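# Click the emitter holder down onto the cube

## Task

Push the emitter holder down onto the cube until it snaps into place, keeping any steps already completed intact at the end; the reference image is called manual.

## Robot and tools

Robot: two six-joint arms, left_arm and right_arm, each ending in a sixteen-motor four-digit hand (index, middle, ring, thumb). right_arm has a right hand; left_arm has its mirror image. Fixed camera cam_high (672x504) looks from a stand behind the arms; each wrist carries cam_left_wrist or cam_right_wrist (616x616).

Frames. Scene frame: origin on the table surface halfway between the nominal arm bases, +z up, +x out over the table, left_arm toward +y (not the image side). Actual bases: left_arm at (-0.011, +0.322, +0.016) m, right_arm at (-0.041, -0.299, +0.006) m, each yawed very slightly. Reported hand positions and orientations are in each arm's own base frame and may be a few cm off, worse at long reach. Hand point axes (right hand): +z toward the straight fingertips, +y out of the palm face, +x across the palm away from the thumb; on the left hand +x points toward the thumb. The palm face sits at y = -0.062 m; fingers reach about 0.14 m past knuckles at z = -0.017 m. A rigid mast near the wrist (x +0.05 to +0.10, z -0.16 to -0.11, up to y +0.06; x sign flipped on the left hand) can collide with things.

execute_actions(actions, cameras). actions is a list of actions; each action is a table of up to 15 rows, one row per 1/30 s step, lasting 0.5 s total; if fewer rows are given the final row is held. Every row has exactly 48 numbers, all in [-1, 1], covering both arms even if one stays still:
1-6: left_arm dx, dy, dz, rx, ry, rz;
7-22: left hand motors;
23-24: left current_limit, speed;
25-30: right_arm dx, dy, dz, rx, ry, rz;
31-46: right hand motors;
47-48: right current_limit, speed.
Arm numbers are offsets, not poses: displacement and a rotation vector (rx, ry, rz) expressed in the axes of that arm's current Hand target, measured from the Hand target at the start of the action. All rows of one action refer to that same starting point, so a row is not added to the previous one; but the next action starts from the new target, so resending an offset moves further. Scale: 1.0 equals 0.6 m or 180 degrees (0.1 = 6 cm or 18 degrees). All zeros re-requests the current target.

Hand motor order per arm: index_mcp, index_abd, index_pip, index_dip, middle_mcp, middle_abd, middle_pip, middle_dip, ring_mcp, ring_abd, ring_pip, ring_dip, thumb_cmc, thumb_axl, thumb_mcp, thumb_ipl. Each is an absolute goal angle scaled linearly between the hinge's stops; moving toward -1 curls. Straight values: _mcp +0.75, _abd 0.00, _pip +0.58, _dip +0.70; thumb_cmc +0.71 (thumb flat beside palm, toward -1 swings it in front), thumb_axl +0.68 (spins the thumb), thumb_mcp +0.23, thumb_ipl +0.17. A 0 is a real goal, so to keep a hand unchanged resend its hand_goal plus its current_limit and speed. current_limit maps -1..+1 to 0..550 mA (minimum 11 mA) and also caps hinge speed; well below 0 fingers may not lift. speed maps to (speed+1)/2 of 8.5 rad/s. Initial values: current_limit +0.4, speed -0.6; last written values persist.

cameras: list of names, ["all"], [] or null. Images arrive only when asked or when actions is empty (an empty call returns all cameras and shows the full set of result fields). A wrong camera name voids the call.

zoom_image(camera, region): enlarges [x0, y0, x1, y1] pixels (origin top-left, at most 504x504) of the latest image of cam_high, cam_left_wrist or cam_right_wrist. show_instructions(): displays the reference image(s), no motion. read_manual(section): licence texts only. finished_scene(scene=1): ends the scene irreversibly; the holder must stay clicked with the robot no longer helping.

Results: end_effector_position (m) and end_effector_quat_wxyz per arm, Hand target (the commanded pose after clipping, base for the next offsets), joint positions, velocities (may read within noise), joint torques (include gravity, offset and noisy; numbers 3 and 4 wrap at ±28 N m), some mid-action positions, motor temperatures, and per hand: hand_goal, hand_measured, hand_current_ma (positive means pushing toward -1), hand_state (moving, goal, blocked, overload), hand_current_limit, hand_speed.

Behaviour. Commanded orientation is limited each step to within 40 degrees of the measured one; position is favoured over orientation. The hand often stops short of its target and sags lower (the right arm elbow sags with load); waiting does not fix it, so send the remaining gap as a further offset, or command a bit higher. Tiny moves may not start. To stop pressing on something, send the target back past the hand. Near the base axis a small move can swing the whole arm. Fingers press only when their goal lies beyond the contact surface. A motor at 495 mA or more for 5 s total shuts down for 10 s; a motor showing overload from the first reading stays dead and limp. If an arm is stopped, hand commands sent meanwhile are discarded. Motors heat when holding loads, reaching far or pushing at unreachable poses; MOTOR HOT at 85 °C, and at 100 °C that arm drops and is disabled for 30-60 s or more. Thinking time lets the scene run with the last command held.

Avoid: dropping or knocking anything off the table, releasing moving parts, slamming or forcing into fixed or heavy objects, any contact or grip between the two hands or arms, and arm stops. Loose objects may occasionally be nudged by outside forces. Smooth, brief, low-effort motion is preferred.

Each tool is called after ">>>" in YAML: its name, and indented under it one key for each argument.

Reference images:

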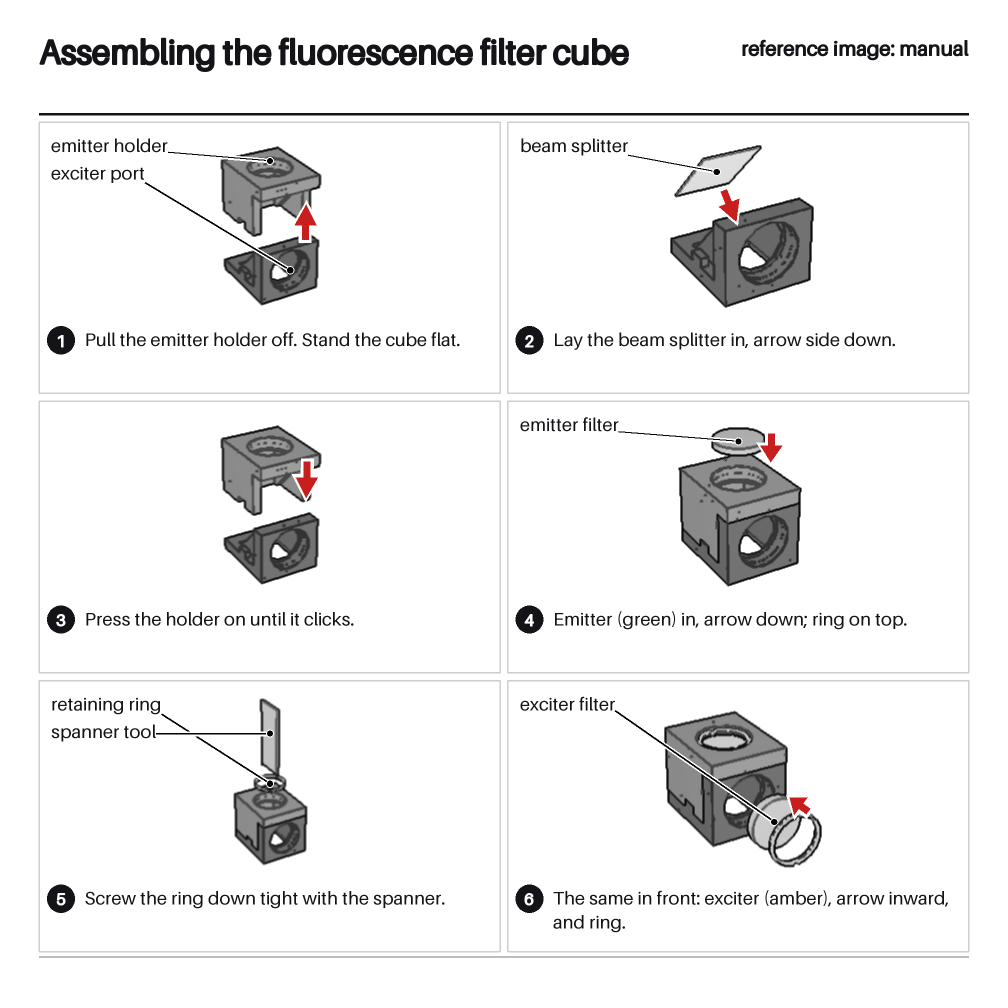

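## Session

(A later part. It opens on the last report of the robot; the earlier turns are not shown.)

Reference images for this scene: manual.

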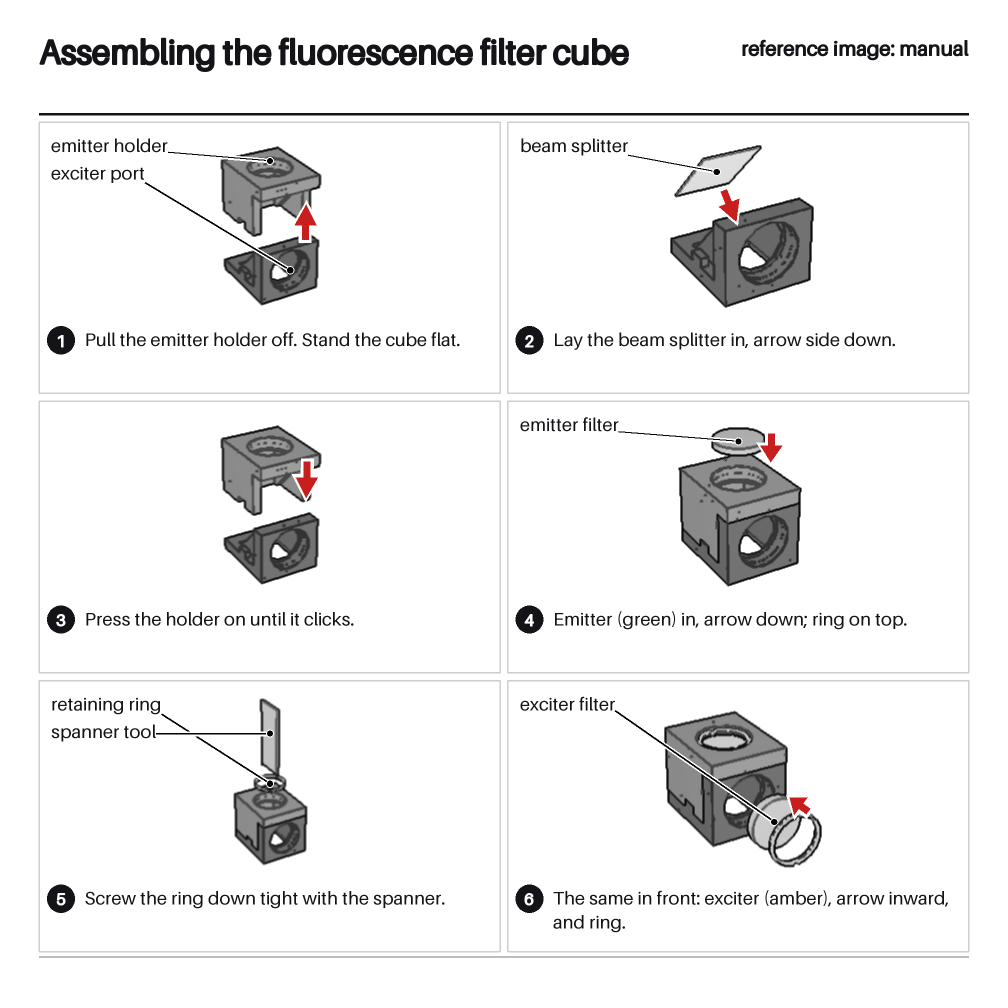

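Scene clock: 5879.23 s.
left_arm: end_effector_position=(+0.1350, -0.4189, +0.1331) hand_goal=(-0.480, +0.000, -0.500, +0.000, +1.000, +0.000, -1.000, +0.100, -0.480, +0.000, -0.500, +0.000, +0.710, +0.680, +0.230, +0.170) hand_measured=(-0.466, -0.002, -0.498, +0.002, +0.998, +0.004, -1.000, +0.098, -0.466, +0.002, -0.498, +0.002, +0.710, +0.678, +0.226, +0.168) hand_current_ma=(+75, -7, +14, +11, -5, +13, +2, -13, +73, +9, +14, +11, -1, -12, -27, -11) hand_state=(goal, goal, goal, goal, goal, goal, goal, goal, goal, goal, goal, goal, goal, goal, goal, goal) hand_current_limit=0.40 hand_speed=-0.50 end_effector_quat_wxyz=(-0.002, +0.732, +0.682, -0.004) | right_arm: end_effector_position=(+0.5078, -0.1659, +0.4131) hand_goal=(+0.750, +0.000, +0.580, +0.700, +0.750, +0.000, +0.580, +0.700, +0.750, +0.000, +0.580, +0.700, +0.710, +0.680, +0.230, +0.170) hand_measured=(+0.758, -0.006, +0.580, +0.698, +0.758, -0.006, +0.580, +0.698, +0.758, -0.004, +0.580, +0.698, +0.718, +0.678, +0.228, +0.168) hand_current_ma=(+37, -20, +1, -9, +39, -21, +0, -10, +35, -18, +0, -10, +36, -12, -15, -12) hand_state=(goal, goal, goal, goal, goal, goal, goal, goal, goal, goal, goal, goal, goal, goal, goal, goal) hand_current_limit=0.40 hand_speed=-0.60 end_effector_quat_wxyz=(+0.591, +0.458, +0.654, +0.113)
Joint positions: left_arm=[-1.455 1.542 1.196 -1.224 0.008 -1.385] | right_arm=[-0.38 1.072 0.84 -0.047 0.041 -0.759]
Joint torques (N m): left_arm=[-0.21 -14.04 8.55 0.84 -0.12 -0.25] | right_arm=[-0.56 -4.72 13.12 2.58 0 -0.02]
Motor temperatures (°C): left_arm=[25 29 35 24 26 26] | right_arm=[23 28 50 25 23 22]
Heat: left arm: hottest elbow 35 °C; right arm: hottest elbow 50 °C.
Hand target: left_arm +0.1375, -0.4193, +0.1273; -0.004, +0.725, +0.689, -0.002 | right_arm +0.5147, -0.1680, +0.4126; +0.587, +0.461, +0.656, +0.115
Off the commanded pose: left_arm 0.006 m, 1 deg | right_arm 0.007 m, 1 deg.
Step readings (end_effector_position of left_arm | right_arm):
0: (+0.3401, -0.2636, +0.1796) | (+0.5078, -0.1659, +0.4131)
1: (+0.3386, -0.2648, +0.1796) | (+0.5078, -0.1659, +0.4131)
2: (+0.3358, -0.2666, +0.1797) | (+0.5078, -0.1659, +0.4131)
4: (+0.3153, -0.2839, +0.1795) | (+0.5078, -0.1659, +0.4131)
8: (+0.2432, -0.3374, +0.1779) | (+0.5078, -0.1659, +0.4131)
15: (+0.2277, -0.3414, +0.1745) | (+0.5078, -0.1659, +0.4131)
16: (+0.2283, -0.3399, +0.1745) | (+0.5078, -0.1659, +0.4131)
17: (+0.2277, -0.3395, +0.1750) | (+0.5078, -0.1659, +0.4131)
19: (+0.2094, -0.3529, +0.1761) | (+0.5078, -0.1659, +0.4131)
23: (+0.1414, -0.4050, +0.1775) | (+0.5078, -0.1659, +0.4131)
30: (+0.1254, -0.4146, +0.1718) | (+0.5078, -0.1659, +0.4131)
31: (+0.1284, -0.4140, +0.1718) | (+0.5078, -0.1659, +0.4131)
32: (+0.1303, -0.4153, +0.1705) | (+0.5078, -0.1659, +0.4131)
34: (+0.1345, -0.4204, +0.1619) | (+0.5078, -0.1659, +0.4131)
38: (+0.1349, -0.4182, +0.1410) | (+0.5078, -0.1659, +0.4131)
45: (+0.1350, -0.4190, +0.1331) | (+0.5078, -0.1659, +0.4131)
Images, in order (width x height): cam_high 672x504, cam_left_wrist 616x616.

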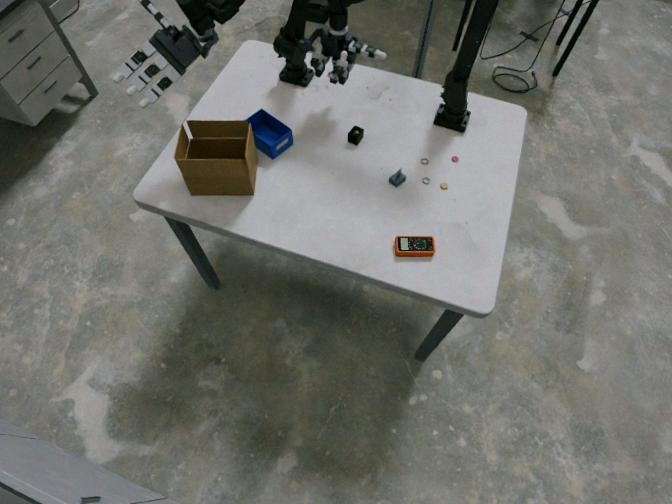

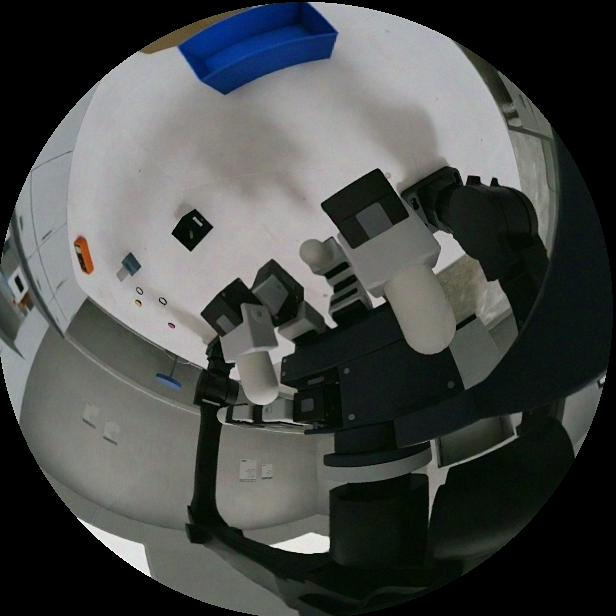

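>>> zoom_image:
  camera: "cam_left_wrist"
  region: [182, 206, 216, 234]

>>> show_instructions:

Scaled by 14.824 from the camera's 616x616 image, which has a finer 880x880 frame.

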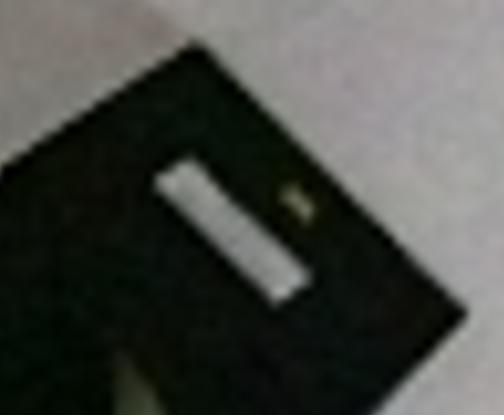

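Reference images for this scene: manual.

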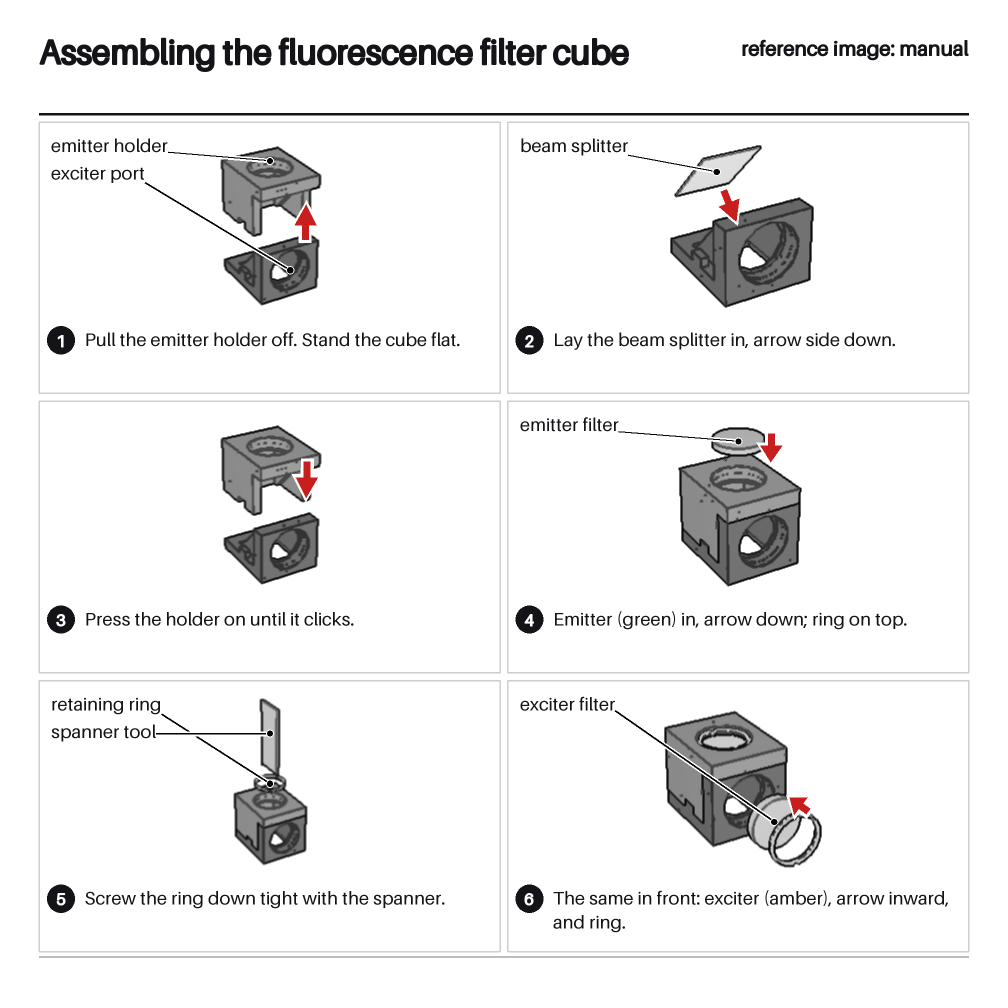

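>>> execute_actions:
  actions:
    - [[0,0,-0.025,0,0,0,-0.48,0,-0.5,0,1,0,-1,0.1,-0.48,0,-0.5,0,0.71,0.68,0.23,0.17,0.4,-0.5,0,0,0,0,0,0,0.75,0,0.58,0.7,0.75,0,0.58,0.7,0.75,0,0.58,0.7,0.71,0.68,0.23,0.17,0.4,-0.6],[0.02,0.02,-0.03,0,0,0.005,-0.48,0,-0.5,0,1,0,-1,0.1,-0.48,0,-0.5,0,0.71,0.68,0.23,0.17,0.4,-0.5,0,0,0,0,0,0,0.75,0,0.58,0.7,0.75,0,0.58,0.7,0.75,0,0.58,0.7,0.71,0.68,0.23,0.17,0.4,-0.6],[0.05,0.05,-0.03,0,0,0.01,-0.48,0,-0.5,0,1,0,-1,0.1,-0.48,0,-0.5,0,0.71,0.68,0.23,0.17,0.4,-0.5,0,0,0,0,0,0,0.75,0,0.58,0.7,0.75,0,0.58,0.7,0.75,0,0.58,0.7,0.71,0.68,0.23,0.17,0.4,-0.6],[0.08,0.08,-0.03,0,0,0.015,-0.48,0,-0.5,0,1,0,-1,0.1,-0.48,0,-0.5,0,0.71,0.68,0.23,0.17,0.4,-0.5,0,0,0,0,0,0,0.75,0,0.58,0.7,0.75,0,0.58,0.7,0.75,0,0.58,0.7,0.71,0.68,0.23,0.17,0.4,-0.6],[0.11,0.11,-0.03,0,0,0.016,-0.48,0,-0.5,0,1,0,-1,0.1,-0.48,0,-0.5,0,0.71,0.68,0.23,0.17,0.4,-0.5,0,0,0,0,0,0,0.75,0,0.58,0.7,0.75,0,0.58,0.7,0.75,0,0.58,0.7,0.71,0.68,0.23,0.17,0.4,-0.6]]
    - [[0.03,0.03,0,0,0,0,-0.48,0,-0.5,0,1,0,-1,0.1,-0.48,0,-0.5,0,0.71,0.68,0.23,0.17,0.4,-0.5,0,0,0,0,0,0,0.75,0,0.58,0.7,0.75,0,0.58,0.7,0.75,0,0.58,0.7,0.71,0.68,0.23,0.17,0.4,-0.6],[0.06,0.06,0,0,0,0.005,-0.48,0,-0.5,0,1,0,-1,0.1,-0.48,0,-0.5,0,0.71,0.68,0.23,0.17,0.4,-0.5,0,0,0,0,0,0,0.75,0,0.58,0.7,0.75,0,0.58,0.7,0.75,0,0.58,0.7,0.71,0.68,0.23,0.17,0.4,-0.6],[0.1,0.1,0.005,0,0,0.01,-0.48,0,-0.5,0,1,0,-1,0.1,-0.48,0,-0.5,0,0.71,0.68,0.23,0.17,0.4,-0.5,0,0,0,0,0,0,0.75,0,0.58,0.7,0.75,0,0.58,0.7,0.75,0,0.58,0.7,0.71,0.68,0.23,0.17,0.4,-0.6],[0.13,0.13,0.01,0,0,0.015,-0.48,0,-0.5,0,1,0,-1,0.1,-0.48,0,-0.5,0,0.71,0.68,0.23,0.17,0.4,-0.5,0,0,0,0,0,0,0.75,0,0.58,0.7,0.75,0,0.58,0.7,0.75,0,0.58,0.7,0.71,0.68,0.23,0.17,0.4,-0.6],[0.14,0.14,0.015,0,0,0.015,-0.48,0,-0.5,0,1,0,-1,0.1,-0.48,0,-0.5,0,0.71,0.68,0.23,0.17,0.4,-0.5,0,0,0,0,0,0,0.75,0,0.58,0.7,0.75,0,0.58,0.7,0.75,0,0.58,0.7,0.71,0.68,0.23,0.17,0.4,-0.6]]
  cameras: ["cam_high"]

Scene clock: 6030.67 s.
left_arm: end_effector_position=(+0.2987, -0.2735, +0.1301) hand_goal=(-0.480, +0.000, -0.500, +0.000, +1.000, +0.000, -1.000, +0.100, -0.480, +0.000, -0.500, +0.000, +0.710, +0.680, +0.230, +0.170) hand_measured=(-0.466, -0.002, -0.498, +0.002, +0.998, +0.002, -1.000, +0.098, -0.466, +0.002, -0.498, +0.002, +0.710, +0.678, +0.226, +0.168) hand_current_ma=(+75, -7, +13, +11, -6, +12, +2, -13, +73, +7, +13, +11, +1, -12, -28, -11) hand_state=(goal, goal, goal, goal, goal, goal, goal, goal, goal, goal, goal, goal, goal, goal, goal, goal) hand_current_limit=0.40 hand_speed=-0.50 end_effector_quat_wxyz=(-0.015, +0.750, +0.661, +0.000) | right_arm: end_effector_position=(+0.5078, -0.1659, +0.4131) hand_goal=(+0.750, +0.000, +0.580, +0.700, +0.750, +0.000, +0.580, +0.700, +0.750, +0.000, +0.580, +0.700, +0.710, +0.680, +0.230, +0.170) hand_measured=(+0.758, -0.006, +0.580, +0.698, +0.758, -0.006, +0.580, +0.698, +0.758, -0.004, +0.580, +0.698, +0.718, +0.678, +0.228, +0.168) hand_current_ma=(+37, -20, +1, -9, +39, -21, +0, -10, +35, -18, +0, -10, +36, -12, -15, -12) hand_state=(goal, goal, goal, goal, goal, goal, goal, goal, goal, goal, goal, goal, goal, goal, goal, goal) hand_current_limit=0.40 hand_speed=-0.60 end_effector_quat_wxyz=(+0.591, +0.458, +0.654, +0.113)
Joint positions: left_arm=[-0.93 1.351 0.988 -1.237 0.003 -0.805] | right_arm=[-0.38 1.072 0.84 -0.047 0.041 -0.759]
Joint torques (N m): left_arm=[-1.2 -12.16 9.18 0.91 -0.07 -0.01] | right_arm=[-0.5 -4.72 13.11 2.58 -0.01 -0.01]
Heat: left arm: hottest elbow 33 °C; right arm: hottest elbow 50 °C.
Hand target: left_arm +0.2991, -0.2817, +0.1354; -0.004, +0.758, +0.653, -0.002 | right_arm +0.5147, -0.1680, +0.4126; +0.587, +0.461, +0.656, +0.115
Off the commanded pose: left_arm 0.010 m, 2 deg | right_arm 0.007 m, 1 deg.
Step readings (end_effector_position of left_arm | right_arm):
0: (+0.1350, -0.4189, +0.1331) | (+0.5078, -0.1659, +0.4131)
1: (+0.1349, -0.4181, +0.1331) | (+0.5078, -0.1659, +0.4131)
2: (+0.1357, -0.4166, +0.1335) | (+0.5078, -0.1659, +0.4131)
4: (+0.1417, -0.4093, +0.1321) | (+0.5078, -0.1659, +0.4131)
8: (+0.1822, -0.3618, +0.1314) | (+0.5078, -0.1659, +0.4131)
15: (+0.2131, -0.3464, +0.1427) | (+0.5078, -0.1659, +0.4131)
16: (+0.2134, -0.3471, +0.1424) | (+0.5078, -0.1659, +0.4131)
17: (+0.2145, -0.3469, +0.1419) | (+0.5078, -0.1659, +0.4131)
19: (+0.2281, -0.3341, +0.1381) | (+0.5078, -0.1659, +0.4131)
23: (+0.2824, -0.2765, +0.1313) | (+0.5078, -0.1659, +0.4131)
30: (+0.3014, -0.2673, +0.1303) | (+0.5078, -0.1659, +0.4131)
Images, in order (width x height): cam_high 672x504.

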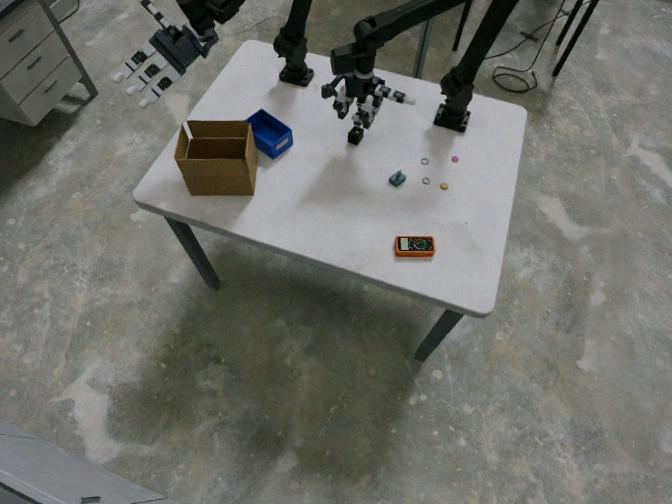

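>>> execute_actions:
  actions:
    - [[-0.005,-0.0137,0.005,0,0,0,-0.48,0,-0.5,0,1,0,-1,0.1,-0.48,0,-0.5,0,0.71,0.68,0.23,0.17,0.9,-0.5,0,0,0,0,0,0,0.75,0,0.58,0.7,0.75,0,0.58,0.7,0.75,0,0.58,0.7,0.71,0.68,0.23,0.17,0.4,-0.6],[-0.005,-0.0137,0.02,0,0,0,-0.48,0,-0.5,0,1,0,-1,0.1,-0.48,0,-0.5,0,0.71,0.68,0.23,0.17,0.9,-0.5,0,0,0,0,0,0,0.75,0,0.58,0.7,0.75,0,0.58,0.7,0.75,0,0.58,0.7,0.71,0.68,0.23,0.17,0.4,-0.6],[-0.005,-0.0137,0.04,0,0,0,-0.48,0,-0.5,0,1,0,-1,0.1,-0.48,0,-0.5,0,0.71,0.68,0.23,0.17,0.9,-0.5,0,0,0,0,0,0,0.75,0,0.58,0.7,0.75,0,0.58,0.7,0.75,0,0.58,0.7,0.71,0.68,0.23,0.17,0.4,-0.6],[-0.005,-0.0137,0.06,0,0,0,-0.48,0,-0.5,0,1,0,-1,0.1,-0.48,0,-0.5,0,0.71,0.68,0.23,0.17,0.9,-0.5,0,0,0,0,0,0,0.75,0,0.58,0.7,0.75,0,0.58,0.7,0.75,0,0.58,0.7,0.71,0.68,0.23,0.17,0.4,-0.6],[-0.005,-0.0137,0.08,0,0,0,-0.48,0,-0.5,0,1,0,-1,0.1,-0.48,0,-0.5,0,0.71,0.68,0.23,0.17,0.9,-0.5,0,0,0,0,0,0,0.75,0,0.58,0.7,0.75,0,0.58,0.7,0.75,0,0.58,0.7,0.71,0.68,0.23,0.17,0.4,-0.6]]
  cameras: ["cam_high"]

>>> zoom_image:
  camera: "cam_high"
  region: [340, 120, 370, 150]

Scene clock: 6065.00 s.
left_arm: end_effector_position=(+0.2921, -0.2785, +0.0919) hand_goal=(-0.480, +0.000, -0.500, +0.000, +1.000, +0.000, -1.000, +0.100, -0.480, +0.000, -0.500, +0.000, +0.710, +0.680, +0.230, +0.170) hand_measured=(-0.466, -0.002, -0.498, +0.002, +0.998, +0.002, -1.000, +0.098, -0.466, +0.002, -0.498, +0.002, +0.710, +0.678, +0.226, +0.168) hand_current_ma=(+75, -7, +13, +11, -6, +12, +2, -13, +73, +7, +13, +11, +1, -12, -28, -11) hand_state=(goal, goal, goal, goal, goal, goal, goal, goal, goal, goal, goal, goal, goal, goal, goal, goal) hand_current_limit=0.90 hand_speed=-0.50 end_effector_quat_wxyz=(-0.003, +0.757, +0.654, -0.002) | right_arm: end_effector_position=(+0.5078, -0.1659, +0.4131) hand_goal=(+0.750, +0.000, +0.580, +0.700, +0.750, +0.000, +0.580, +0.700, +0.750, +0.000, +0.580, +0.700, +0.710, +0.680, +0.230, +0.170) hand_measured=(+0.758, -0.006, +0.580, +0.698, +0.758, -0.006, +0.580, +0.698, +0.758, -0.004, +0.580, +0.698, +0.718, +0.678, +0.228, +0.168) hand_current_ma=(+37, -20, +1, -9, +39, -21, +0, -10, +35, -18, +0, -10, +36, -12, -15, -12) hand_state=(goal, goal, goal, goal, goal, goal, goal, goal, goal, goal, goal, goal, goal, goal, goal, goal) hand_current_limit=0.40 hand_speed=-0.60 end_effector_quat_wxyz=(+0.591, +0.458, +0.654, +0.113)
Joint positions: left_arm=[-0.95 1.377 0.901 -1.099 0.005 -0.804] | right_arm=[-0.38 1.072 0.84 -0.047 0.041 -0.759]
Joint torques (N m): left_arm=[-1.44 -9.82 8.31 0.98 -0.07 -0.19] | right_arm=[-0.5 -4.66 13.12 2.58 0 -0.02]
Heat: left arm: hottest elbow 33 °C; right arm: hottest elbow 50 °C.
Hand target: left_arm +0.2902, -0.2834, +0.0874; -0.004, +0.758, +0.653, -0.002 | right_arm +0.5147, -0.1680, +0.4126; +0.587, +0.461, +0.656, +0.115
Off the commanded pose: left_arm 0.007 m, 0 deg | right_arm 0.007 m, 1 deg.
Step readings (end_effector_position of left_arm | right_arm):
0: (+0.2987, -0.2736, +0.1301) | (+0.5078, -0.1659, +0.4131)
1: (+0.2983, -0.2743, +0.1301) | (+0.5078, -0.1659, +0.4131)
2: (+0.2977, -0.2758, +0.1295) | (+0.5078, -0.1659, +0.4131)
4: (+0.2977, -0.2799, +0.1241) | (+0.5078, -0.1659, +0.4131)
8: (+0.2926, -0.2782, +0.1015) | (+0.5078, -0.1659, +0.4131)
15: (+0.2920, -0.2784, +0.0918) | (+0.5078, -0.1659, +0.4131)
Images, in order (width x height): cam_high 672x504.

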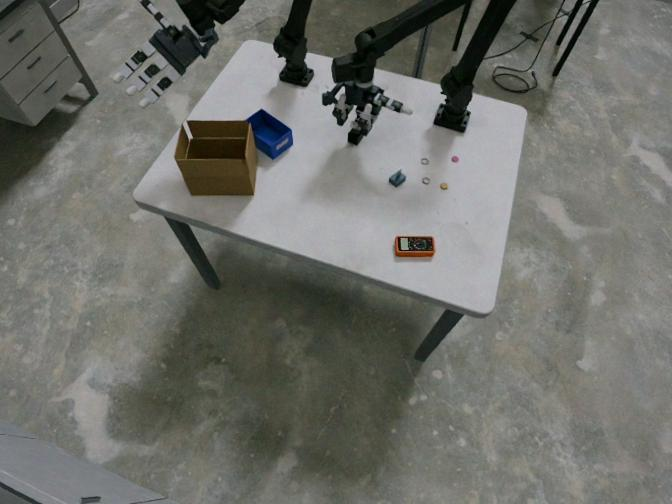

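Scaled by 16.800 from the camera's 672x504 image, which has a finer 960x720 frame.

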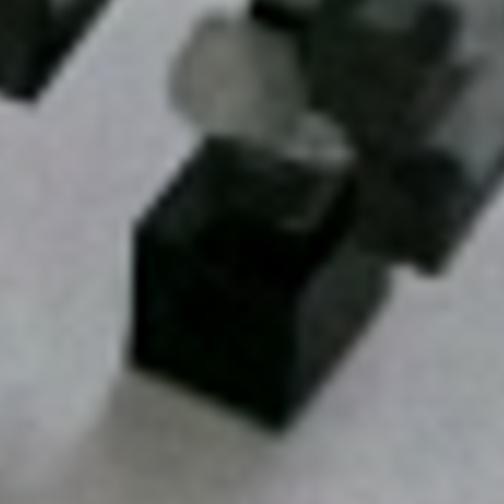

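>>> execute_actions:
  actions:
    - [[0,0.002,0.007,0,0,0,-0.48,0,-0.5,0,1,0,-1,0.1,-0.48,0,-0.5,0,0.71,0.68,0.23,0.17,0.9,-0.5,0,0,0,0,0,0,0.75,0,0.58,0.7,0.75,0,0.58,0.7,0.75,0,0.58,0.7,0.71,0.68,0.23,0.17,0.4,-0.6],[0.0,0.004,0.015,0,0,0,-0.48,0,-0.5,0,1,0,-1,0.1,-0.48,0,-0.5,0,0.71,0.68,0.23,0.17,0.9,-0.5,0,0,0,0,0,0,0.75,0,0.58,0.7,0.75,0,0.58,0.7,0.75,0,0.58,0.7,0.71,0.68,0.23,0.17,0.4,-0.6],[0.0,0.004,0.022,0.0,0,0,-0.48,0,-0.5,0,1,0,-1,0.1,-0.48,0,-0.5,0,0.71,0.68,0.23,0.17,0.9,-0.5,0,0,0,0,0,0,0.75,0,0.58,0.7,0.75,0,0.58,0.7,0.75,0,0.58,0.7,0.71,0.68,0.23,0.17,0.4,-0.6]]
  cameras: ["cam_high"]

>>> zoom_image:
  camera: "cam_high"
  region: [340, 120, 370, 150]

Scene clock: 6108.57 s.
left_arm: end_effector_position=(+0.2949, -0.2824, +0.0839) hand_goal=(-0.480, +0.000, -0.500, +0.000, +1.000, +0.000, -1.000, +0.100, -0.480, +0.000, -0.500, +0.000, +0.710, +0.680, +0.230, +0.170) hand_measured=(-0.466, -0.002, -0.498, +0.002, +0.998, +0.002, -1.000, +0.098, -0.466, +0.002, -0.498, +0.002, +0.710, +0.678, +0.226, +0.168) hand_current_ma=(+75, -7, +13, +11, -6, +12, +2, -13, +73, +7, +13, +11, +1, -12, -28, -11) hand_state=(goal, goal, goal, goal, goal, goal, goal, goal, goal, goal, goal, goal, goal, goal, goal, goal) hand_current_limit=0.90 hand_speed=-0.50 end_effector_quat_wxyz=(+0.004, +0.757, +0.654, -0.003) | right_arm: end_effector_position=(+0.5078, -0.1659, +0.4131) hand_goal=(+0.750, +0.000, +0.580, +0.700, +0.750, +0.000, +0.580, +0.700, +0.750, +0.000, +0.580, +0.700, +0.710, +0.680, +0.230, +0.170) hand_measured=(+0.758, -0.006, +0.580, +0.698, +0.758, -0.006, +0.580, +0.698, +0.758, -0.004, +0.580, +0.698, +0.718, +0.678, +0.228, +0.168) hand_current_ma=(+37, -20, +1, -9, +39, -21, +0, -10, +35, -18, +0, -10, +36, -12, -15, -12) hand_state=(goal, goal, goal, goal, goal, goal, goal, goal, goal, goal, goal, goal, goal, goal, goal, goal) hand_current_limit=0.40 hand_speed=-0.60 end_effector_quat_wxyz=(+0.591, +0.458, +0.654, +0.113)
Joint positions: left_arm=[-0.95 1.393 0.891 -1.06 0.005 -0.804] | right_arm=[-0.38 1.072 0.84 -0.047 0.041 -0.759]
Joint torques (N m): left_arm=[-1.26 -9.7 7.62 1.13 -0.06 -0.13] | right_arm=[-0.5 -4.78 13.12 2.58 -0.01 -0.02]
Heat: left arm: hottest elbow 34 °C; right arm: hottest elbow 50 °C.
Hand target: left_arm +0.2924, -0.2836, +0.0742; -0.004, +0.758, +0.653, -0.002 | right_arm +0.5147, -0.1680, +0.4126; +0.587, +0.461, +0.656, +0.115
Off the commanded pose: left_arm 0.010 m, 1 deg | right_arm 0.007 m, 1 deg.
Step readings (end_effector_position of left_arm | right_arm):
0: (+0.2921, -0.2785, +0.0919) | (+0.5078, -0.1659, +0.4131)
1: (+0.2924, -0.2788, +0.0919) | (+0.5078, -0.1659, +0.4131)
2: (+0.2928, -0.2795, +0.0918) | (+0.5078, -0.1659, +0.4131)
4: (+0.2947, -0.2821, +0.0906) | (+0.5078, -0.1659, +0.4131)
8: (+0.2952, -0.2828, +0.0858) | (+0.5078, -0.1659, +0.4131)
15: (+0.2948, -0.2823, +0.0839) | (+0.5078, -0.1659, +0.4131)
Images, in order (width x height): cam_high 672x504.

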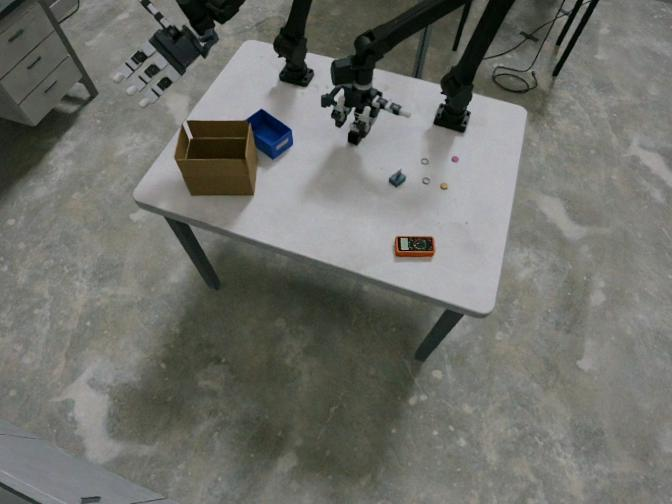

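Scaled by 16.800 from the camera's 672x504 image, which has a finer 960x720 frame.

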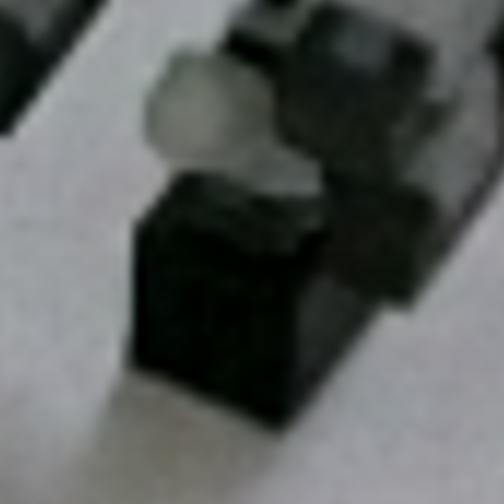

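>>> execute_actions:
  actions:
    - [[0.002,-0.002,0.006,0.0025,0.002,0,-0.48,0,-0.5,0,1,0,-1,0.1,-0.48,0,-0.5,0,0.71,0.68,0.23,0.17,0.9,-0.5,0,0,0,0,0,0,0.75,0,0.58,0.7,0.75,0,0.58,0.7,0.75,0,0.58,0.7,0.71,0.68,0.23,0.17,0.4,-0.6],[0.004,-0.0045,0.012,0.005,0.004,0,-0.48,0,-0.5,0,1,0,-1,0.1,-0.48,0,-0.5,0,0.71,0.68,0.23,0.17,0.9,-0.5,0,0,0,0,0,0,0.75,0,0.58,0.7,0.75,0,0.58,0.7,0.75,0,0.58,0.7,0.71,0.68,0.23,0.17,0.4,-0.6],[0.006,-0.0065,0.018,0.0075,0.006,0,-0.48,0,-0.5,0,1,0,-1,0.1,-0.48,0,-0.5,0,0.71,0.68,0.23,0.17,0.9,-0.5,0,0,0,0,0,0,0.75,0,0.58,0.7,0.75,0,0.58,0.7,0.75,0,0.58,0.7,0.71,0.68,0.23,0.17,0.4,-0.6],[0.0085,-0.0092,0.025,0.0108,0.0086,0,-0.48,0,-0.5,0,1,0,-1,0.1,-0.48,0,-0.5,0,0.71,0.68,0.23,0.17,0.9,-0.5,0,0,0,0,0,0,0.75,0,0.58,0.7,0.75,0,0.58,0.7,0.75,0,0.58,0.7,0.71,0.68,0.23,0.17,0.4,-0.6]]
  cameras: []

Scene clock: 6130.73 s.
left_arm: end_effector_position=(+0.2928, -0.2808, +0.0782) hand_goal=(-0.480, +0.000, -0.500, +0.000, +1.000, +0.000, -1.000, +0.100, -0.480, +0.000, -0.500, +0.000, +0.710, +0.680, +0.230, +0.170) hand_measured=(-0.466, -0.002, -0.498, +0.002, +0.990, +0.006, -1.000, +0.098, -0.466, +0.002, -0.498, +0.002, +0.710, +0.678, +0.226, +0.168) hand_current_ma=(+75, -7, +13, +11, -56, +29, -1, -13, +73, +7, +13, +11, +1, -12, -28, -11) hand_state=(goal, goal, goal, goal, goal, goal, goal, goal, goal, goal, goal, goal, goal, goal, goal, goal) hand_current_limit=0.90 hand_speed=-0.50 end_effector_quat_wxyz=(-0.003, +0.757, +0.654, -0.004) | right_arm: end_effector_position=(+0.5078, -0.1659, +0.4131) hand_goal=(+0.750, +0.000, +0.580, +0.700, +0.750, +0.000, +0.580, +0.700, +0.750, +0.000, +0.580, +0.700, +0.710, +0.680, +0.230, +0.170) hand_measured=(+0.758, -0.006, +0.580, +0.698, +0.758, -0.006, +0.580, +0.698, +0.758, -0.004, +0.580, +0.698, +0.718, +0.678, +0.228, +0.168) hand_current_ma=(+37, -20, +1, -9, +39, -21, +0, -10, +35, -18, +0, -10, +36, -12, -15, -12) hand_state=(goal, goal, goal, goal, goal, goal, goal, goal, goal, goal, goal, goal, goal, goal, goal, goal) hand_current_limit=0.40 hand_speed=-0.60 end_effector_quat_wxyz=(+0.591, +0.458, +0.654, +0.113)
Joint positions: left_arm=[-0.95 1.403 0.886 -1.06 0.009 -0.804] | right_arm=[-0.38 1.072 0.84 -0.047 0.041 -0.759]
Joint torques (N m): left_arm=[-1.03 -8.47 6.97 0.76 -0.02 -0.11] | right_arm=[-0.5 -4.72 13.12 2.58 -0.01 -0.02]
Heat: left arm: hottest elbow 33 °C; right arm: hottest elbow 50 °C.
Hand target: left_arm +0.2875, -0.2776, +0.0593; -0.026, +0.758, +0.652, -0.003 | right_arm +0.5147, -0.1680, +0.4126; +0.587, +0.461, +0.656, +0.115
Off the commanded pose: left_arm 0.020 m, 3 deg | right_arm 0.007 m, 1 deg.
Step readings (end_effector_position of left_arm | right_arm):
0: (+0.2949, -0.2824, +0.0839) | (+0.5078, -0.1659, +0.4131)
1: (+0.2949, -0.2824, +0.0839) | (+0.5078, -0.1659, +0.4131)
2: (+0.2947, -0.2823, +0.0834) | (+0.5078, -0.1659, +0.4131)
4: (+0.2939, -0.2816, +0.0811) | (+0.5078, -0.1659, +0.4131)
8: (+0.2928, -0.2808, +0.0782) | (+0.5078, -0.1659, +0.4131)
15: (+0.2928, -0.2808, +0.0782) | (+0.5078, -0.1659, +0.4131)
No camera images: "cameras" was empty.

>>> execute_actions:
  actions:
    - [[0.004,-0.004,0.012,0.005,0.004,0,-0.48,0,-0.5,0,1,0,-1,0.1,-0.48,0,-0.5,0,0.71,0.68,0.23,0.17,0.9,-0.5,0,0,0,0,0,0,0.75,0,0.58,0.7,0.75,0,0.58,0.7,0.75,0,0.58,0.7,0.71,0.68,0.23,0.17,0.4,-0.6],[0.008,-0.009,0.024,0.01,0.008,0,-0.48,0,-0.5,0,1,0,-1,0.1,-0.48,0,-0.5,0,0.71,0.68,0.23,0.17,0.9,-0.5,0,0,0,0,0,0,0.75,0,0.58,0.7,0.75,0,0.58,0.7,0.75,0,0.58,0.7,0.71,0.68,0.23,0.17,0.4,-0.6],[0.012,-0.013,0.036,0.015,0.012,0,-0.48,0,-0.5,0,1,0,-1,0.1,-0.48,0,-0.5,0,0.71,0.68,0.23,0.17,0.9,-0.5,0,0,0,0,0,0,0.75,0,0.58,0.7,0.75,0,0.58,0.7,0.75,0,0.58,0.7,0.71,0.68,0.23,0.17,0.4,-0.6],[0.016,-0.018,0.045,0.02,0.016,0,-0.48,0,-0.5,0,1,0,-1,0.1,-0.48,0,-0.5,0,0.71,0.68,0.23,0.17,0.9,-0.5,0,0,0,0,0,0,0.75,0,0.58,0.7,0.75,0,0.58,0.7,0.75,0,0.58,0.7,0.71,0.68,0.23,0.17,0.4,-0.6]]
  cameras: ["cam_high"]

>>> zoom_image:
  camera: "cam_high"
  region: [340, 120, 370, 150]

Scene clock: 6145.40 s.
left_arm: end_effector_position=(+0.2911, -0.2805, +0.0765) hand_goal=(-0.480, +0.000, -0.500, +0.000, +1.000, +0.000, -1.000, +0.100, -0.480, +0.000, -0.500, +0.000, +0.710, +0.680, +0.230, +0.170) hand_measured=(-0.466, -0.002, -0.498, +0.002, +0.974, +0.012, -1.000, +0.098, -0.466, +0.002, -0.498, +0.002, +0.710, +0.678, +0.226, +0.168) hand_current_ma=(+75, -7, +13, +11, -136, +48, -2, -13, +73, +7, +13, +11, +1, -12, -28, -11) hand_state=(goal, goal, goal, goal, blocked, goal, goal, goal, goal, goal, goal, goal, goal, goal, goal, goal) hand_current_limit=0.90 hand_speed=-0.50 end_effector_quat_wxyz=(-0.007, +0.757, +0.654, -0.007) | right_arm: end_effector_position=(+0.5078, -0.1659, +0.4131) hand_goal=(+0.750, +0.000, +0.580, +0.700, +0.750, +0.000, +0.580, +0.700, +0.750, +0.000, +0.580, +0.700, +0.710, +0.680, +0.230, +0.170) hand_measured=(+0.758, -0.006, +0.580, +0.698, +0.758, -0.006, +0.580, +0.698, +0.758, -0.004, +0.580, +0.698, +0.718, +0.678, +0.228, +0.168) hand_current_ma=(+37, -20, +1, -9, +39, -21, +0, -10, +35, -18, +0, -10, +36, -12, -15, -12) hand_state=(goal, goal, goal, goal, goal, goal, goal, goal, goal, goal, goal, goal, goal, goal, goal, goal) hand_current_limit=0.40 hand_speed=-0.60 end_effector_quat_wxyz=(+0.591, +0.458, +0.654, +0.113)
Joint positions: left_arm=[-0.95 1.405 0.886 -1.065 0.016 -0.804] | right_arm=[-0.38 1.072 0.84 -0.047 0.041 -0.759]
Joint torques (N m): left_arm=[-0.91 -5.01 4.97 0.27 0.18 -0.09] | right_arm=[-0.62 -4.78 13.12 2.58 0 -0.02]
Heat: left arm: hottest elbow 32 °C; right arm: hottest elbow 50 °C.
Hand target: left_arm +0.2772, -0.2656, +0.0330; -0.066, +0.756, +0.651, -0.005 | right_arm +0.5147, -0.1680, +0.4126; +0.587, +0.461, +0.656, +0.115
Off the commanded pose: left_arm 0.048 m, 7 deg | right_arm 0.007 m, 1 deg.
Step readings (end_effector_position of left_arm | right_arm):
0: (+0.2928, -0.2808, +0.0782) | (+0.5078, -0.1659, +0.4131)
1: (+0.2927, -0.2808, +0.0782) | (+0.5078, -0.1659, +0.4131)
2: (+0.2926, -0.2808, +0.0780) | (+0.5078, -0.1659, +0.4131)
4: (+0.2918, -0.2806, +0.0770) | (+0.5078, -0.1659, +0.4131)
8: (+0.2912, -0.2804, +0.0766) | (+0.5078, -0.1659, +0.4131)
15: (+0.2911, -0.2805, +0.0765) | (+0.5078, -0.1659, +0.4131)
Images, in order (width x height): cam_high 672x504.

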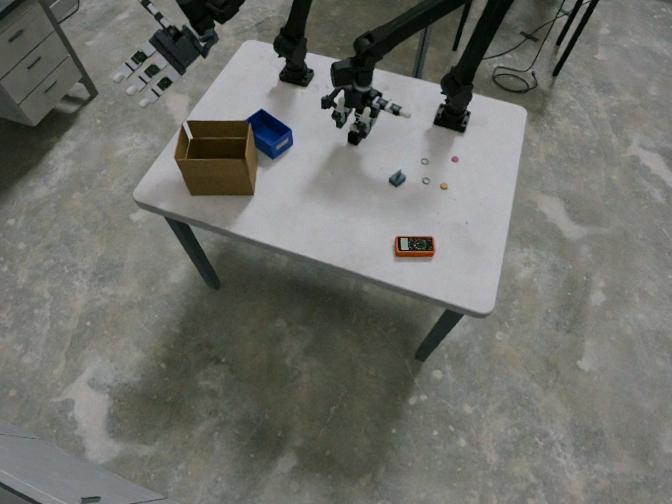

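Scaled by 16.800 from the camera's 672x504 image, which has a finer 960x720 frame.

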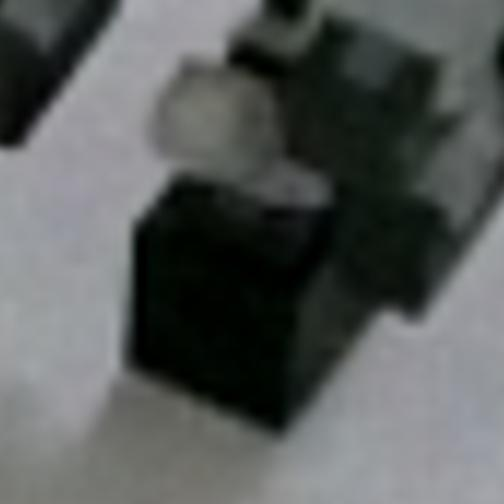

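>>> execute_actions:
  actions:
    - [[0.003,-0.0035,0.011,0.004,0.0033,0,-0.48,0,-0.5,0,1,0,-1,0.1,-0.48,0,-0.5,0,0.71,0.68,0.23,0.17,0.9,-0.5,0,0,0,0,0,0,0.75,0,0.58,0.7,0.75,0,0.58,0.7,0.75,0,0.58,0.7,0.71,0.68,0.23,0.17,0.4,-0.6],[0.0065,-0.007,0.023,0.008,0.0065,0,-0.48,0,-0.5,0,1,0,-1,0.1,-0.48,0,-0.5,0,0.71,0.68,0.23,0.17,0.9,-0.5,0,0,0,0,0,0,0.75,0,0.58,0.7,0.75,0,0.58,0.7,0.75,0,0.58,0.7,0.71,0.68,0.23,0.17,0.4,-0.6],[0.009,-0.0105,0.034,0.012,0.01,0,-0.48,0,-0.5,0,1,0,-1,0.1,-0.48,0,-0.5,0,0.71,0.68,0.23,0.17,0.9,-0.5,0,0,0,0,0,0,0.75,0,0.58,0.7,0.75,0,0.58,0.7,0.75,0,0.58,0.7,0.71,0.68,0.23,0.17,0.4,-0.6],[0.0125,-0.014,0.045,0.016,0.013,0,-0.48,0,-0.5,0,1,0,-1,0.1,-0.48,0,-0.5,0,0.71,0.68,0.23,0.17,0.9,-0.5,0,0,0,0,0,0,0.75,0,0.58,0.7,0.75,0,0.58,0.7,0.75,0,0.58,0.7,0.71,0.68,0.23,0.17,0.4,-0.6]]
  cameras: []

Scene clock: 6160.43 s.
left_arm: end_effector_position=(+0.2893, -0.2800, +0.0746) hand_goal=(-0.480, +0.000, -0.500, +0.000, +1.000, +0.000, -1.000, +0.100, -0.480, +0.000, -0.500, +0.000, +0.710, +0.680, +0.230, +0.170) hand_measured=(-0.466, -0.002, -0.498, +0.002, +0.956, +0.016, -1.000, +0.098, -0.466, +0.002, -0.498, +0.002, +0.710, +0.678, +0.226, +0.168) hand_current_ma=(+75, -7, +13, +11, -232, +69, -4, -13, +73, +7, +13, +11, +1, -12, -28, -11) hand_state=(goal, goal, goal, goal, blocked, goal, goal, goal, goal, goal, goal, goal, goal, goal, goal, goal) hand_current_limit=0.90 hand_speed=-0.50 end_effector_quat_wxyz=(-0.012, +0.757, +0.654, -0.010) | right_arm: end_effector_position=(+0.5078, -0.1659, +0.4131) hand_goal=(+0.750, +0.000, +0.580, +0.700, +0.750, +0.000, +0.580, +0.700, +0.750, +0.000, +0.580, +0.700, +0.710, +0.680, +0.230, +0.170) hand_measured=(+0.758, -0.006, +0.580, +0.698, +0.758, -0.006, +0.580, +0.698, +0.758, -0.004, +0.580, +0.698, +0.718, +0.678, +0.228, +0.168) hand_current_ma=(+37, -20, +1, -9, +39, -21, +0, -10, +35, -18, +0, -10, +36, -12, -15, -12) hand_state=(goal, goal, goal, goal, goal, goal, goal, goal, goal, goal, goal, goal, goal, goal, goal, goal) hand_current_limit=0.40 hand_speed=-0.60 end_effector_quat_wxyz=(+0.591, +0.458, +0.654, +0.113)
Joint positions: left_arm=[-0.95 1.409 0.886 -1.07 0.022 -0.804] | right_arm=[-0.38 1.072 0.84 -0.047 0.041 -0.759]
Joint torques (N m): left_arm=[-0.97 -2.37 2.45 0.27 0.21 -0.09] | right_arm=[-0.62 -4.66 13.12 2.59 0 -0.02]
Heat: left arm: hottest elbow 32 °C; right arm: hottest elbow 50 °C.
Hand target: left_arm +0.2676, -0.2544, +0.0077; -0.098, +0.754, +0.649, -0.005 | right_arm +0.5147, -0.1680, +0.4126; +0.587, +0.461, +0.656, +0.115
Off the commanded pose: left_arm 0.075 m, 10 deg | right_arm 0.007 m, 1 deg.
Step readings (end_effector_position of left_arm | right_arm):
0: (+0.2911, -0.2805, +0.0765) | (+0.5078, -0.1659, +0.4131)
1: (+0.2910, -0.2805, +0.0763) | (+0.5078, -0.1659, +0.4131)
2: (+0.2907, -0.2803, +0.0758) | (+0.5078, -0.1659, +0.4131)
4: (+0.2899, -0.2801, +0.0749) | (+0.5078, -0.1659, +0.4131)
8: (+0.2893, -0.2800, +0.0746) | (+0.5078, -0.1659, +0.4131)
15: (+0.2893, -0.2800, +0.0746) | (+0.5078, -0.1659, +0.4131)
No camera images: "cameras" was empty.

>>> execute_actions:
  actions:
    - [[0.0025,-0.003,0.011,0.004,0.0033,0,-0.48,0,-0.5,0,1,0,-1,0.1,-0.48,0,-0.5,0,0.71,0.68,0.23,0.17,0.9,-0.5,0,0,0,0,0,0,0.75,0,0.58,0.7,0.75,0,0.58,0.7,0.75,0,0.58,0.7,0.71,0.68,0.23,0.17,0.4,-0.6],[0.005,-0.006,0.023,0.008,0.0065,0,-0.48,0,-0.5,0,1,0,-1,0.1,-0.48,0,-0.5,0,0.71,0.68,0.23,0.17,0.9,-0.5,0,0,0,0,0,0,0.75,0,0.58,0.7,0.75,0,0.58,0.7,0.75,0,0.58,0.7,0.71,0.68,0.23,0.17,0.4,-0.6],[0.008,-0.009,0.034,0.012,0.01,0,-0.48,0,-0.5,0,1,0,-1,0.1,-0.48,0,-0.5,0,0.71,0.68,0.23,0.17,0.9,-0.5,0,0,0,0,0,0,0.75,0,0.58,0.7,0.75,0,0.58,0.7,0.75,0,0.58,0.7,0.71,0.68,0.23,0.17,0.4,-0.6],[0.01,-0.012,0.045,0.015,0.012,0,-0.48,0,-0.5,0,1,0,-1,0.1,-0.48,0,-0.5,0,0.71,0.68,0.23,0.17,0.9,-0.5,0,0,0,0,0,0,0.75,0,0.58,0.7,0.75,0,0.58,0.7,0.75,0,0.58,0.7,0.71,0.68,0.23,0.17,0.4,-0.6]]
  cameras: ["cam_high"]

>>> zoom_image:
  camera: "cam_high"
  region: [340, 120, 370, 150]

Scene clock: 6184.40 s.
left_arm: end_effector_position=(+0.2862, -0.2777, +0.0697) hand_goal=(-0.480, +0.000, -0.500, +0.000, +1.000, +0.000, -1.000, +0.100, -0.480, +0.000, -0.500, +0.000, +0.710, +0.680, +0.230, +0.170) hand_measured=(-0.466, -0.002, -0.498, +0.002, +0.936, +0.024, -1.002, +0.098, -0.466, +0.002, -0.498, +0.002, +0.710, +0.678, +0.226, +0.168) hand_current_ma=(+75, -7, +13, +11, -336, +105, -5, -13, +73, +7, +13, +11, +1, -12, -28, -11) hand_state=(goal, goal, goal, goal, blocked, blocked, goal, goal, goal, goal, goal, goal, goal, goal, goal, goal) hand_current_limit=0.90 hand_speed=-0.50 end_effector_quat_wxyz=(-0.019, +0.756, +0.654, -0.013) | right_arm: end_effector_position=(+0.5078, -0.1659, +0.4131) hand_goal=(+0.750, +0.000, +0.580, +0.700, +0.750, +0.000, +0.580, +0.700, +0.750, +0.000, +0.580, +0.700, +0.710, +0.680, +0.230, +0.170) hand_measured=(+0.758, -0.006, +0.580, +0.698, +0.758, -0.006, +0.580, +0.698, +0.758, -0.004, +0.580, +0.698, +0.718, +0.678, +0.228, +0.168) hand_current_ma=(+37, -20, +1, -9, +39, -21, +0, -10, +35, -18, +0, -10, +36, -12, -15, -12) hand_state=(goal, goal, goal, goal, goal, goal, goal, goal, goal, goal, goal, goal, goal, goal, goal, goal) hand_current_limit=0.40 hand_speed=-0.60 end_effector_quat_wxyz=(+0.591, +0.458, +0.654, +0.113)
Joint positions: left_arm=[-0.95 1.414 0.88 -1.072 0.029 -0.804] | right_arm=[-0.38 1.072 0.84 -0.047 0.041 -0.759]
Joint torques (N m): left_arm=[-0.91 0.21 0.55 0.23 0.25 -0.07] | right_arm=[-0.5 -4.72 13.14 2.59 -0.01 -0.02]
Motor temperatures (°C): left_arm=[25 28 30 24 26 26] | right_arm=[23 28 50 25 23 22]
Heat: left arm: hottest elbow 30 °C; right arm: hottest elbow 50 °C.
Hand target: left_arm +0.2579, -0.2438, -0.0169; -0.128, +0.752, +0.647, -0.006 | right_arm +0.5147, -0.1680, +0.4126; +0.587, +0.461, +0.656, +0.115
Off the commanded pose: left_arm 0.097 m, 13 deg | right_arm 0.007 m, 1 deg.
Step readings (end_effector_position of left_arm | right_arm):
0: (+0.2893, -0.2800, +0.0746) | (+0.5078, -0.1659, +0.4131)
1: (+0.2892, -0.2799, +0.0744) | (+0.5078, -0.1659, +0.4131)
2: (+0.2889, -0.2798, +0.0740) | (+0.5078, -0.1659, +0.4131)
4: (+0.2871, -0.2783, +0.0709) | (+0.5078, -0.1659, +0.4131)
8: (+0.2862, -0.2777, +0.0697) | (+0.5078, -0.1659, +0.4131)
15: (+0.2862, -0.2777, +0.0697) | (+0.5078, -0.1659, +0.4131)
Images, in order (width x height): cam_high 672x504.

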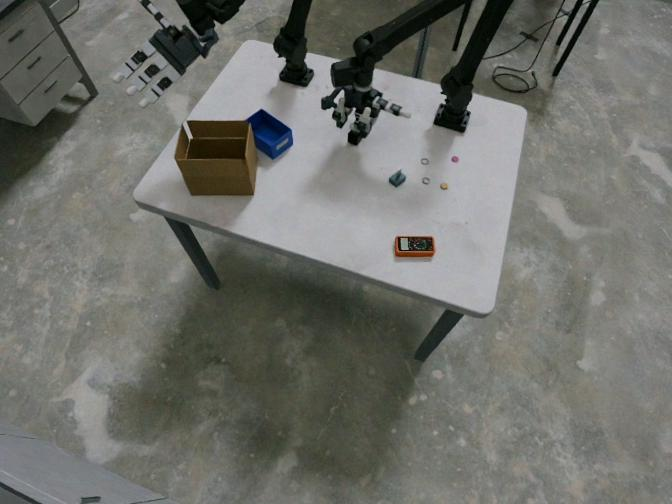

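Scaled by 16.800 from the camera's 672x504 image, which has a finer 960x720 frame.

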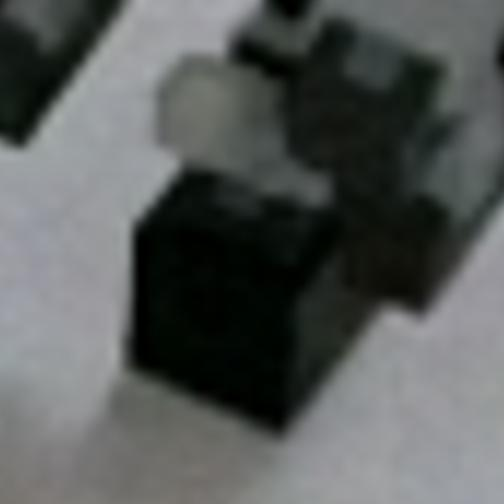

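>>> execute_actions:
  actions:
    - [[-0.005,0.006,-0.028,-0.01,-0.008,0,-0.48,0,-0.5,0,1,0,-1,0.1,-0.48,0,-0.5,0,0.71,0.68,0.23,0.17,0.9,-0.5,0,0,0,0,0,0,0.75,0,0.58,0.7,0.75,0,0.58,0.7,0.75,0,0.58,0.7,0.71,0.68,0.23,0.17,0.4,-0.6],[-0.01,0.012,-0.056,-0.02,-0.016,0,-0.48,0,-0.5,0,1,0,-1,0.1,-0.48,0,-0.5,0,0.71,0.68,0.23,0.17,0.9,-0.5,0,0,0,0,0,0,0.75,0,0.58,0.7,0.75,0,0.58,0.7,0.75,0,0.58,0.7,0.71,0.68,0.23,0.17,0.4,-0.6],[-0.016,0.018,-0.084,-0.031,-0.025,0,-0.48,0,-0.5,0,1,0,-1,0.1,-0.48,0,-0.5,0,0.71,0.68,0.23,0.17,0.9,-0.5,0,0,0,0,0,0,0.75,0,0.58,0.7,0.75,0,0.58,0.7,0.75,0,0.58,0.7,0.71,0.68,0.23,0.17,0.4,-0.6],[-0.022,0.025,-0.113,-0.042,-0.033,0,-0.48,0,-0.5,0,1,0,-1,0.1,-0.48,0,-0.5,0,0.71,0.68,0.23,0.17,0.9,-0.5,0,0,0,0,0,0,0.75,0,0.58,0.7,0.75,0,0.58,0.7,0.75,0,0.58,0.7,0.71,0.68,0.23,0.17,0.4,-0.6],[-0.0278,0.0313,-0.1438,-0.053,-0.042,0,-0.48,0,-0.5,0,1,0,-1,0.1,-0.48,0,-0.5,0,0.71,0.68,0.23,0.17,0.9,-0.5,0,0,0,0,0,0,0.75,0,0.58,0.7,0.75,0,0.58,0.7,0.75,0,0.58,0.7,0.71,0.68,0.23,0.17,0.4,-0.6]]
  cameras: []

Scene clock: 6222.83 s.
left_arm: end_effector_position=(+0.2921, -0.2808, +0.0771) hand_goal=(-0.480, +0.000, -0.500, +0.000, +1.000, +0.000, -1.000, +0.100, -0.480, +0.000, -0.500, +0.000, +0.710, +0.680, +0.230, +0.170) hand_measured=(-0.466, -0.002, -0.498, +0.002, +0.970, +0.016, -1.000, +0.098, -0.466, +0.002, -0.498, +0.002, +0.710, +0.678, +0.226, +0.168) hand_current_ma=(+75, -7, +13, +11, -160, +68, -3, -13, +73, +7, +13, +11, +1, -12, -28, -11) hand_state=(goal, goal, goal, goal, blocked, goal, goal, goal, goal, goal, goal, goal, goal, goal, goal, goal) hand_current_limit=0.90 hand_speed=-0.50 end_effector_quat_wxyz=(-0.005, +0.757, +0.654, -0.005) | right_arm: end_effector_position=(+0.5078, -0.1659, +0.4131) hand_goal=(+0.750, +0.000, +0.580, +0.700, +0.750, +0.000, +0.580, +0.700, +0.750, +0.000, +0.580, +0.700, +0.710, +0.680, +0.230, +0.170) hand_measured=(+0.758, -0.006, +0.580, +0.698, +0.758, -0.006, +0.580, +0.698, +0.758, -0.004, +0.580, +0.698, +0.718, +0.678, +0.228, +0.168) hand_current_ma=(+37, -20, +1, -9, +39, -21, +0, -10, +35, -18, +0, -10, +36, -12, -15, -12) hand_state=(goal, goal, goal, goal, goal, goal, goal, goal, goal, goal, goal, goal, goal, goal, goal, goal) hand_current_limit=0.40 hand_speed=-0.60 end_effector_quat_wxyz=(+0.591, +0.458, +0.654, +0.113)
Joint positions: left_arm=[-0.951 1.405 0.887 -1.062 0.011 -0.804] | right_arm=[-0.38 1.072 0.84 -0.047 0.041 -0.759]
Joint torques (N m): left_arm=[-1.14 -8.76 6.84 1.06 -0.21 -0.12] | right_arm=[-0.62 -4.72 13.12 2.58 0 -0.02]
Heat: left arm: hottest elbow 29 °C; right arm: hottest elbow 50 °C.
Hand target: left_arm +0.2885, -0.2785, +0.0601; -0.022, +0.758, +0.652, -0.002 | right_arm +0.5147, -0.1680, +0.4126; +0.587, +0.461, +0.656, +0.115
Off the commanded pose: left_arm 0.017 m, 2 deg | right_arm 0.007 m, 1 deg.
Step readings (end_effector_position of left_arm | right_arm):
0: (+0.2862, -0.2777, +0.0697) | (+0.5078, -0.1659, +0.4131)
1: (+0.2862, -0.2777, +0.0697) | (+0.5078, -0.1659, +0.4131)
2: (+0.2870, -0.2784, +0.0708) | (+0.5078, -0.1659, +0.4131)
4: (+0.2890, -0.2803, +0.0748) | (+0.5078, -0.1659, +0.4131)
8: (+0.2917, -0.2806, +0.0769) | (+0.5078, -0.1659, +0.4131)
15: (+0.2920, -0.2808, +0.0770) | (+0.5078, -0.1659, +0.4131)
No camera images: "cameras" was empty.


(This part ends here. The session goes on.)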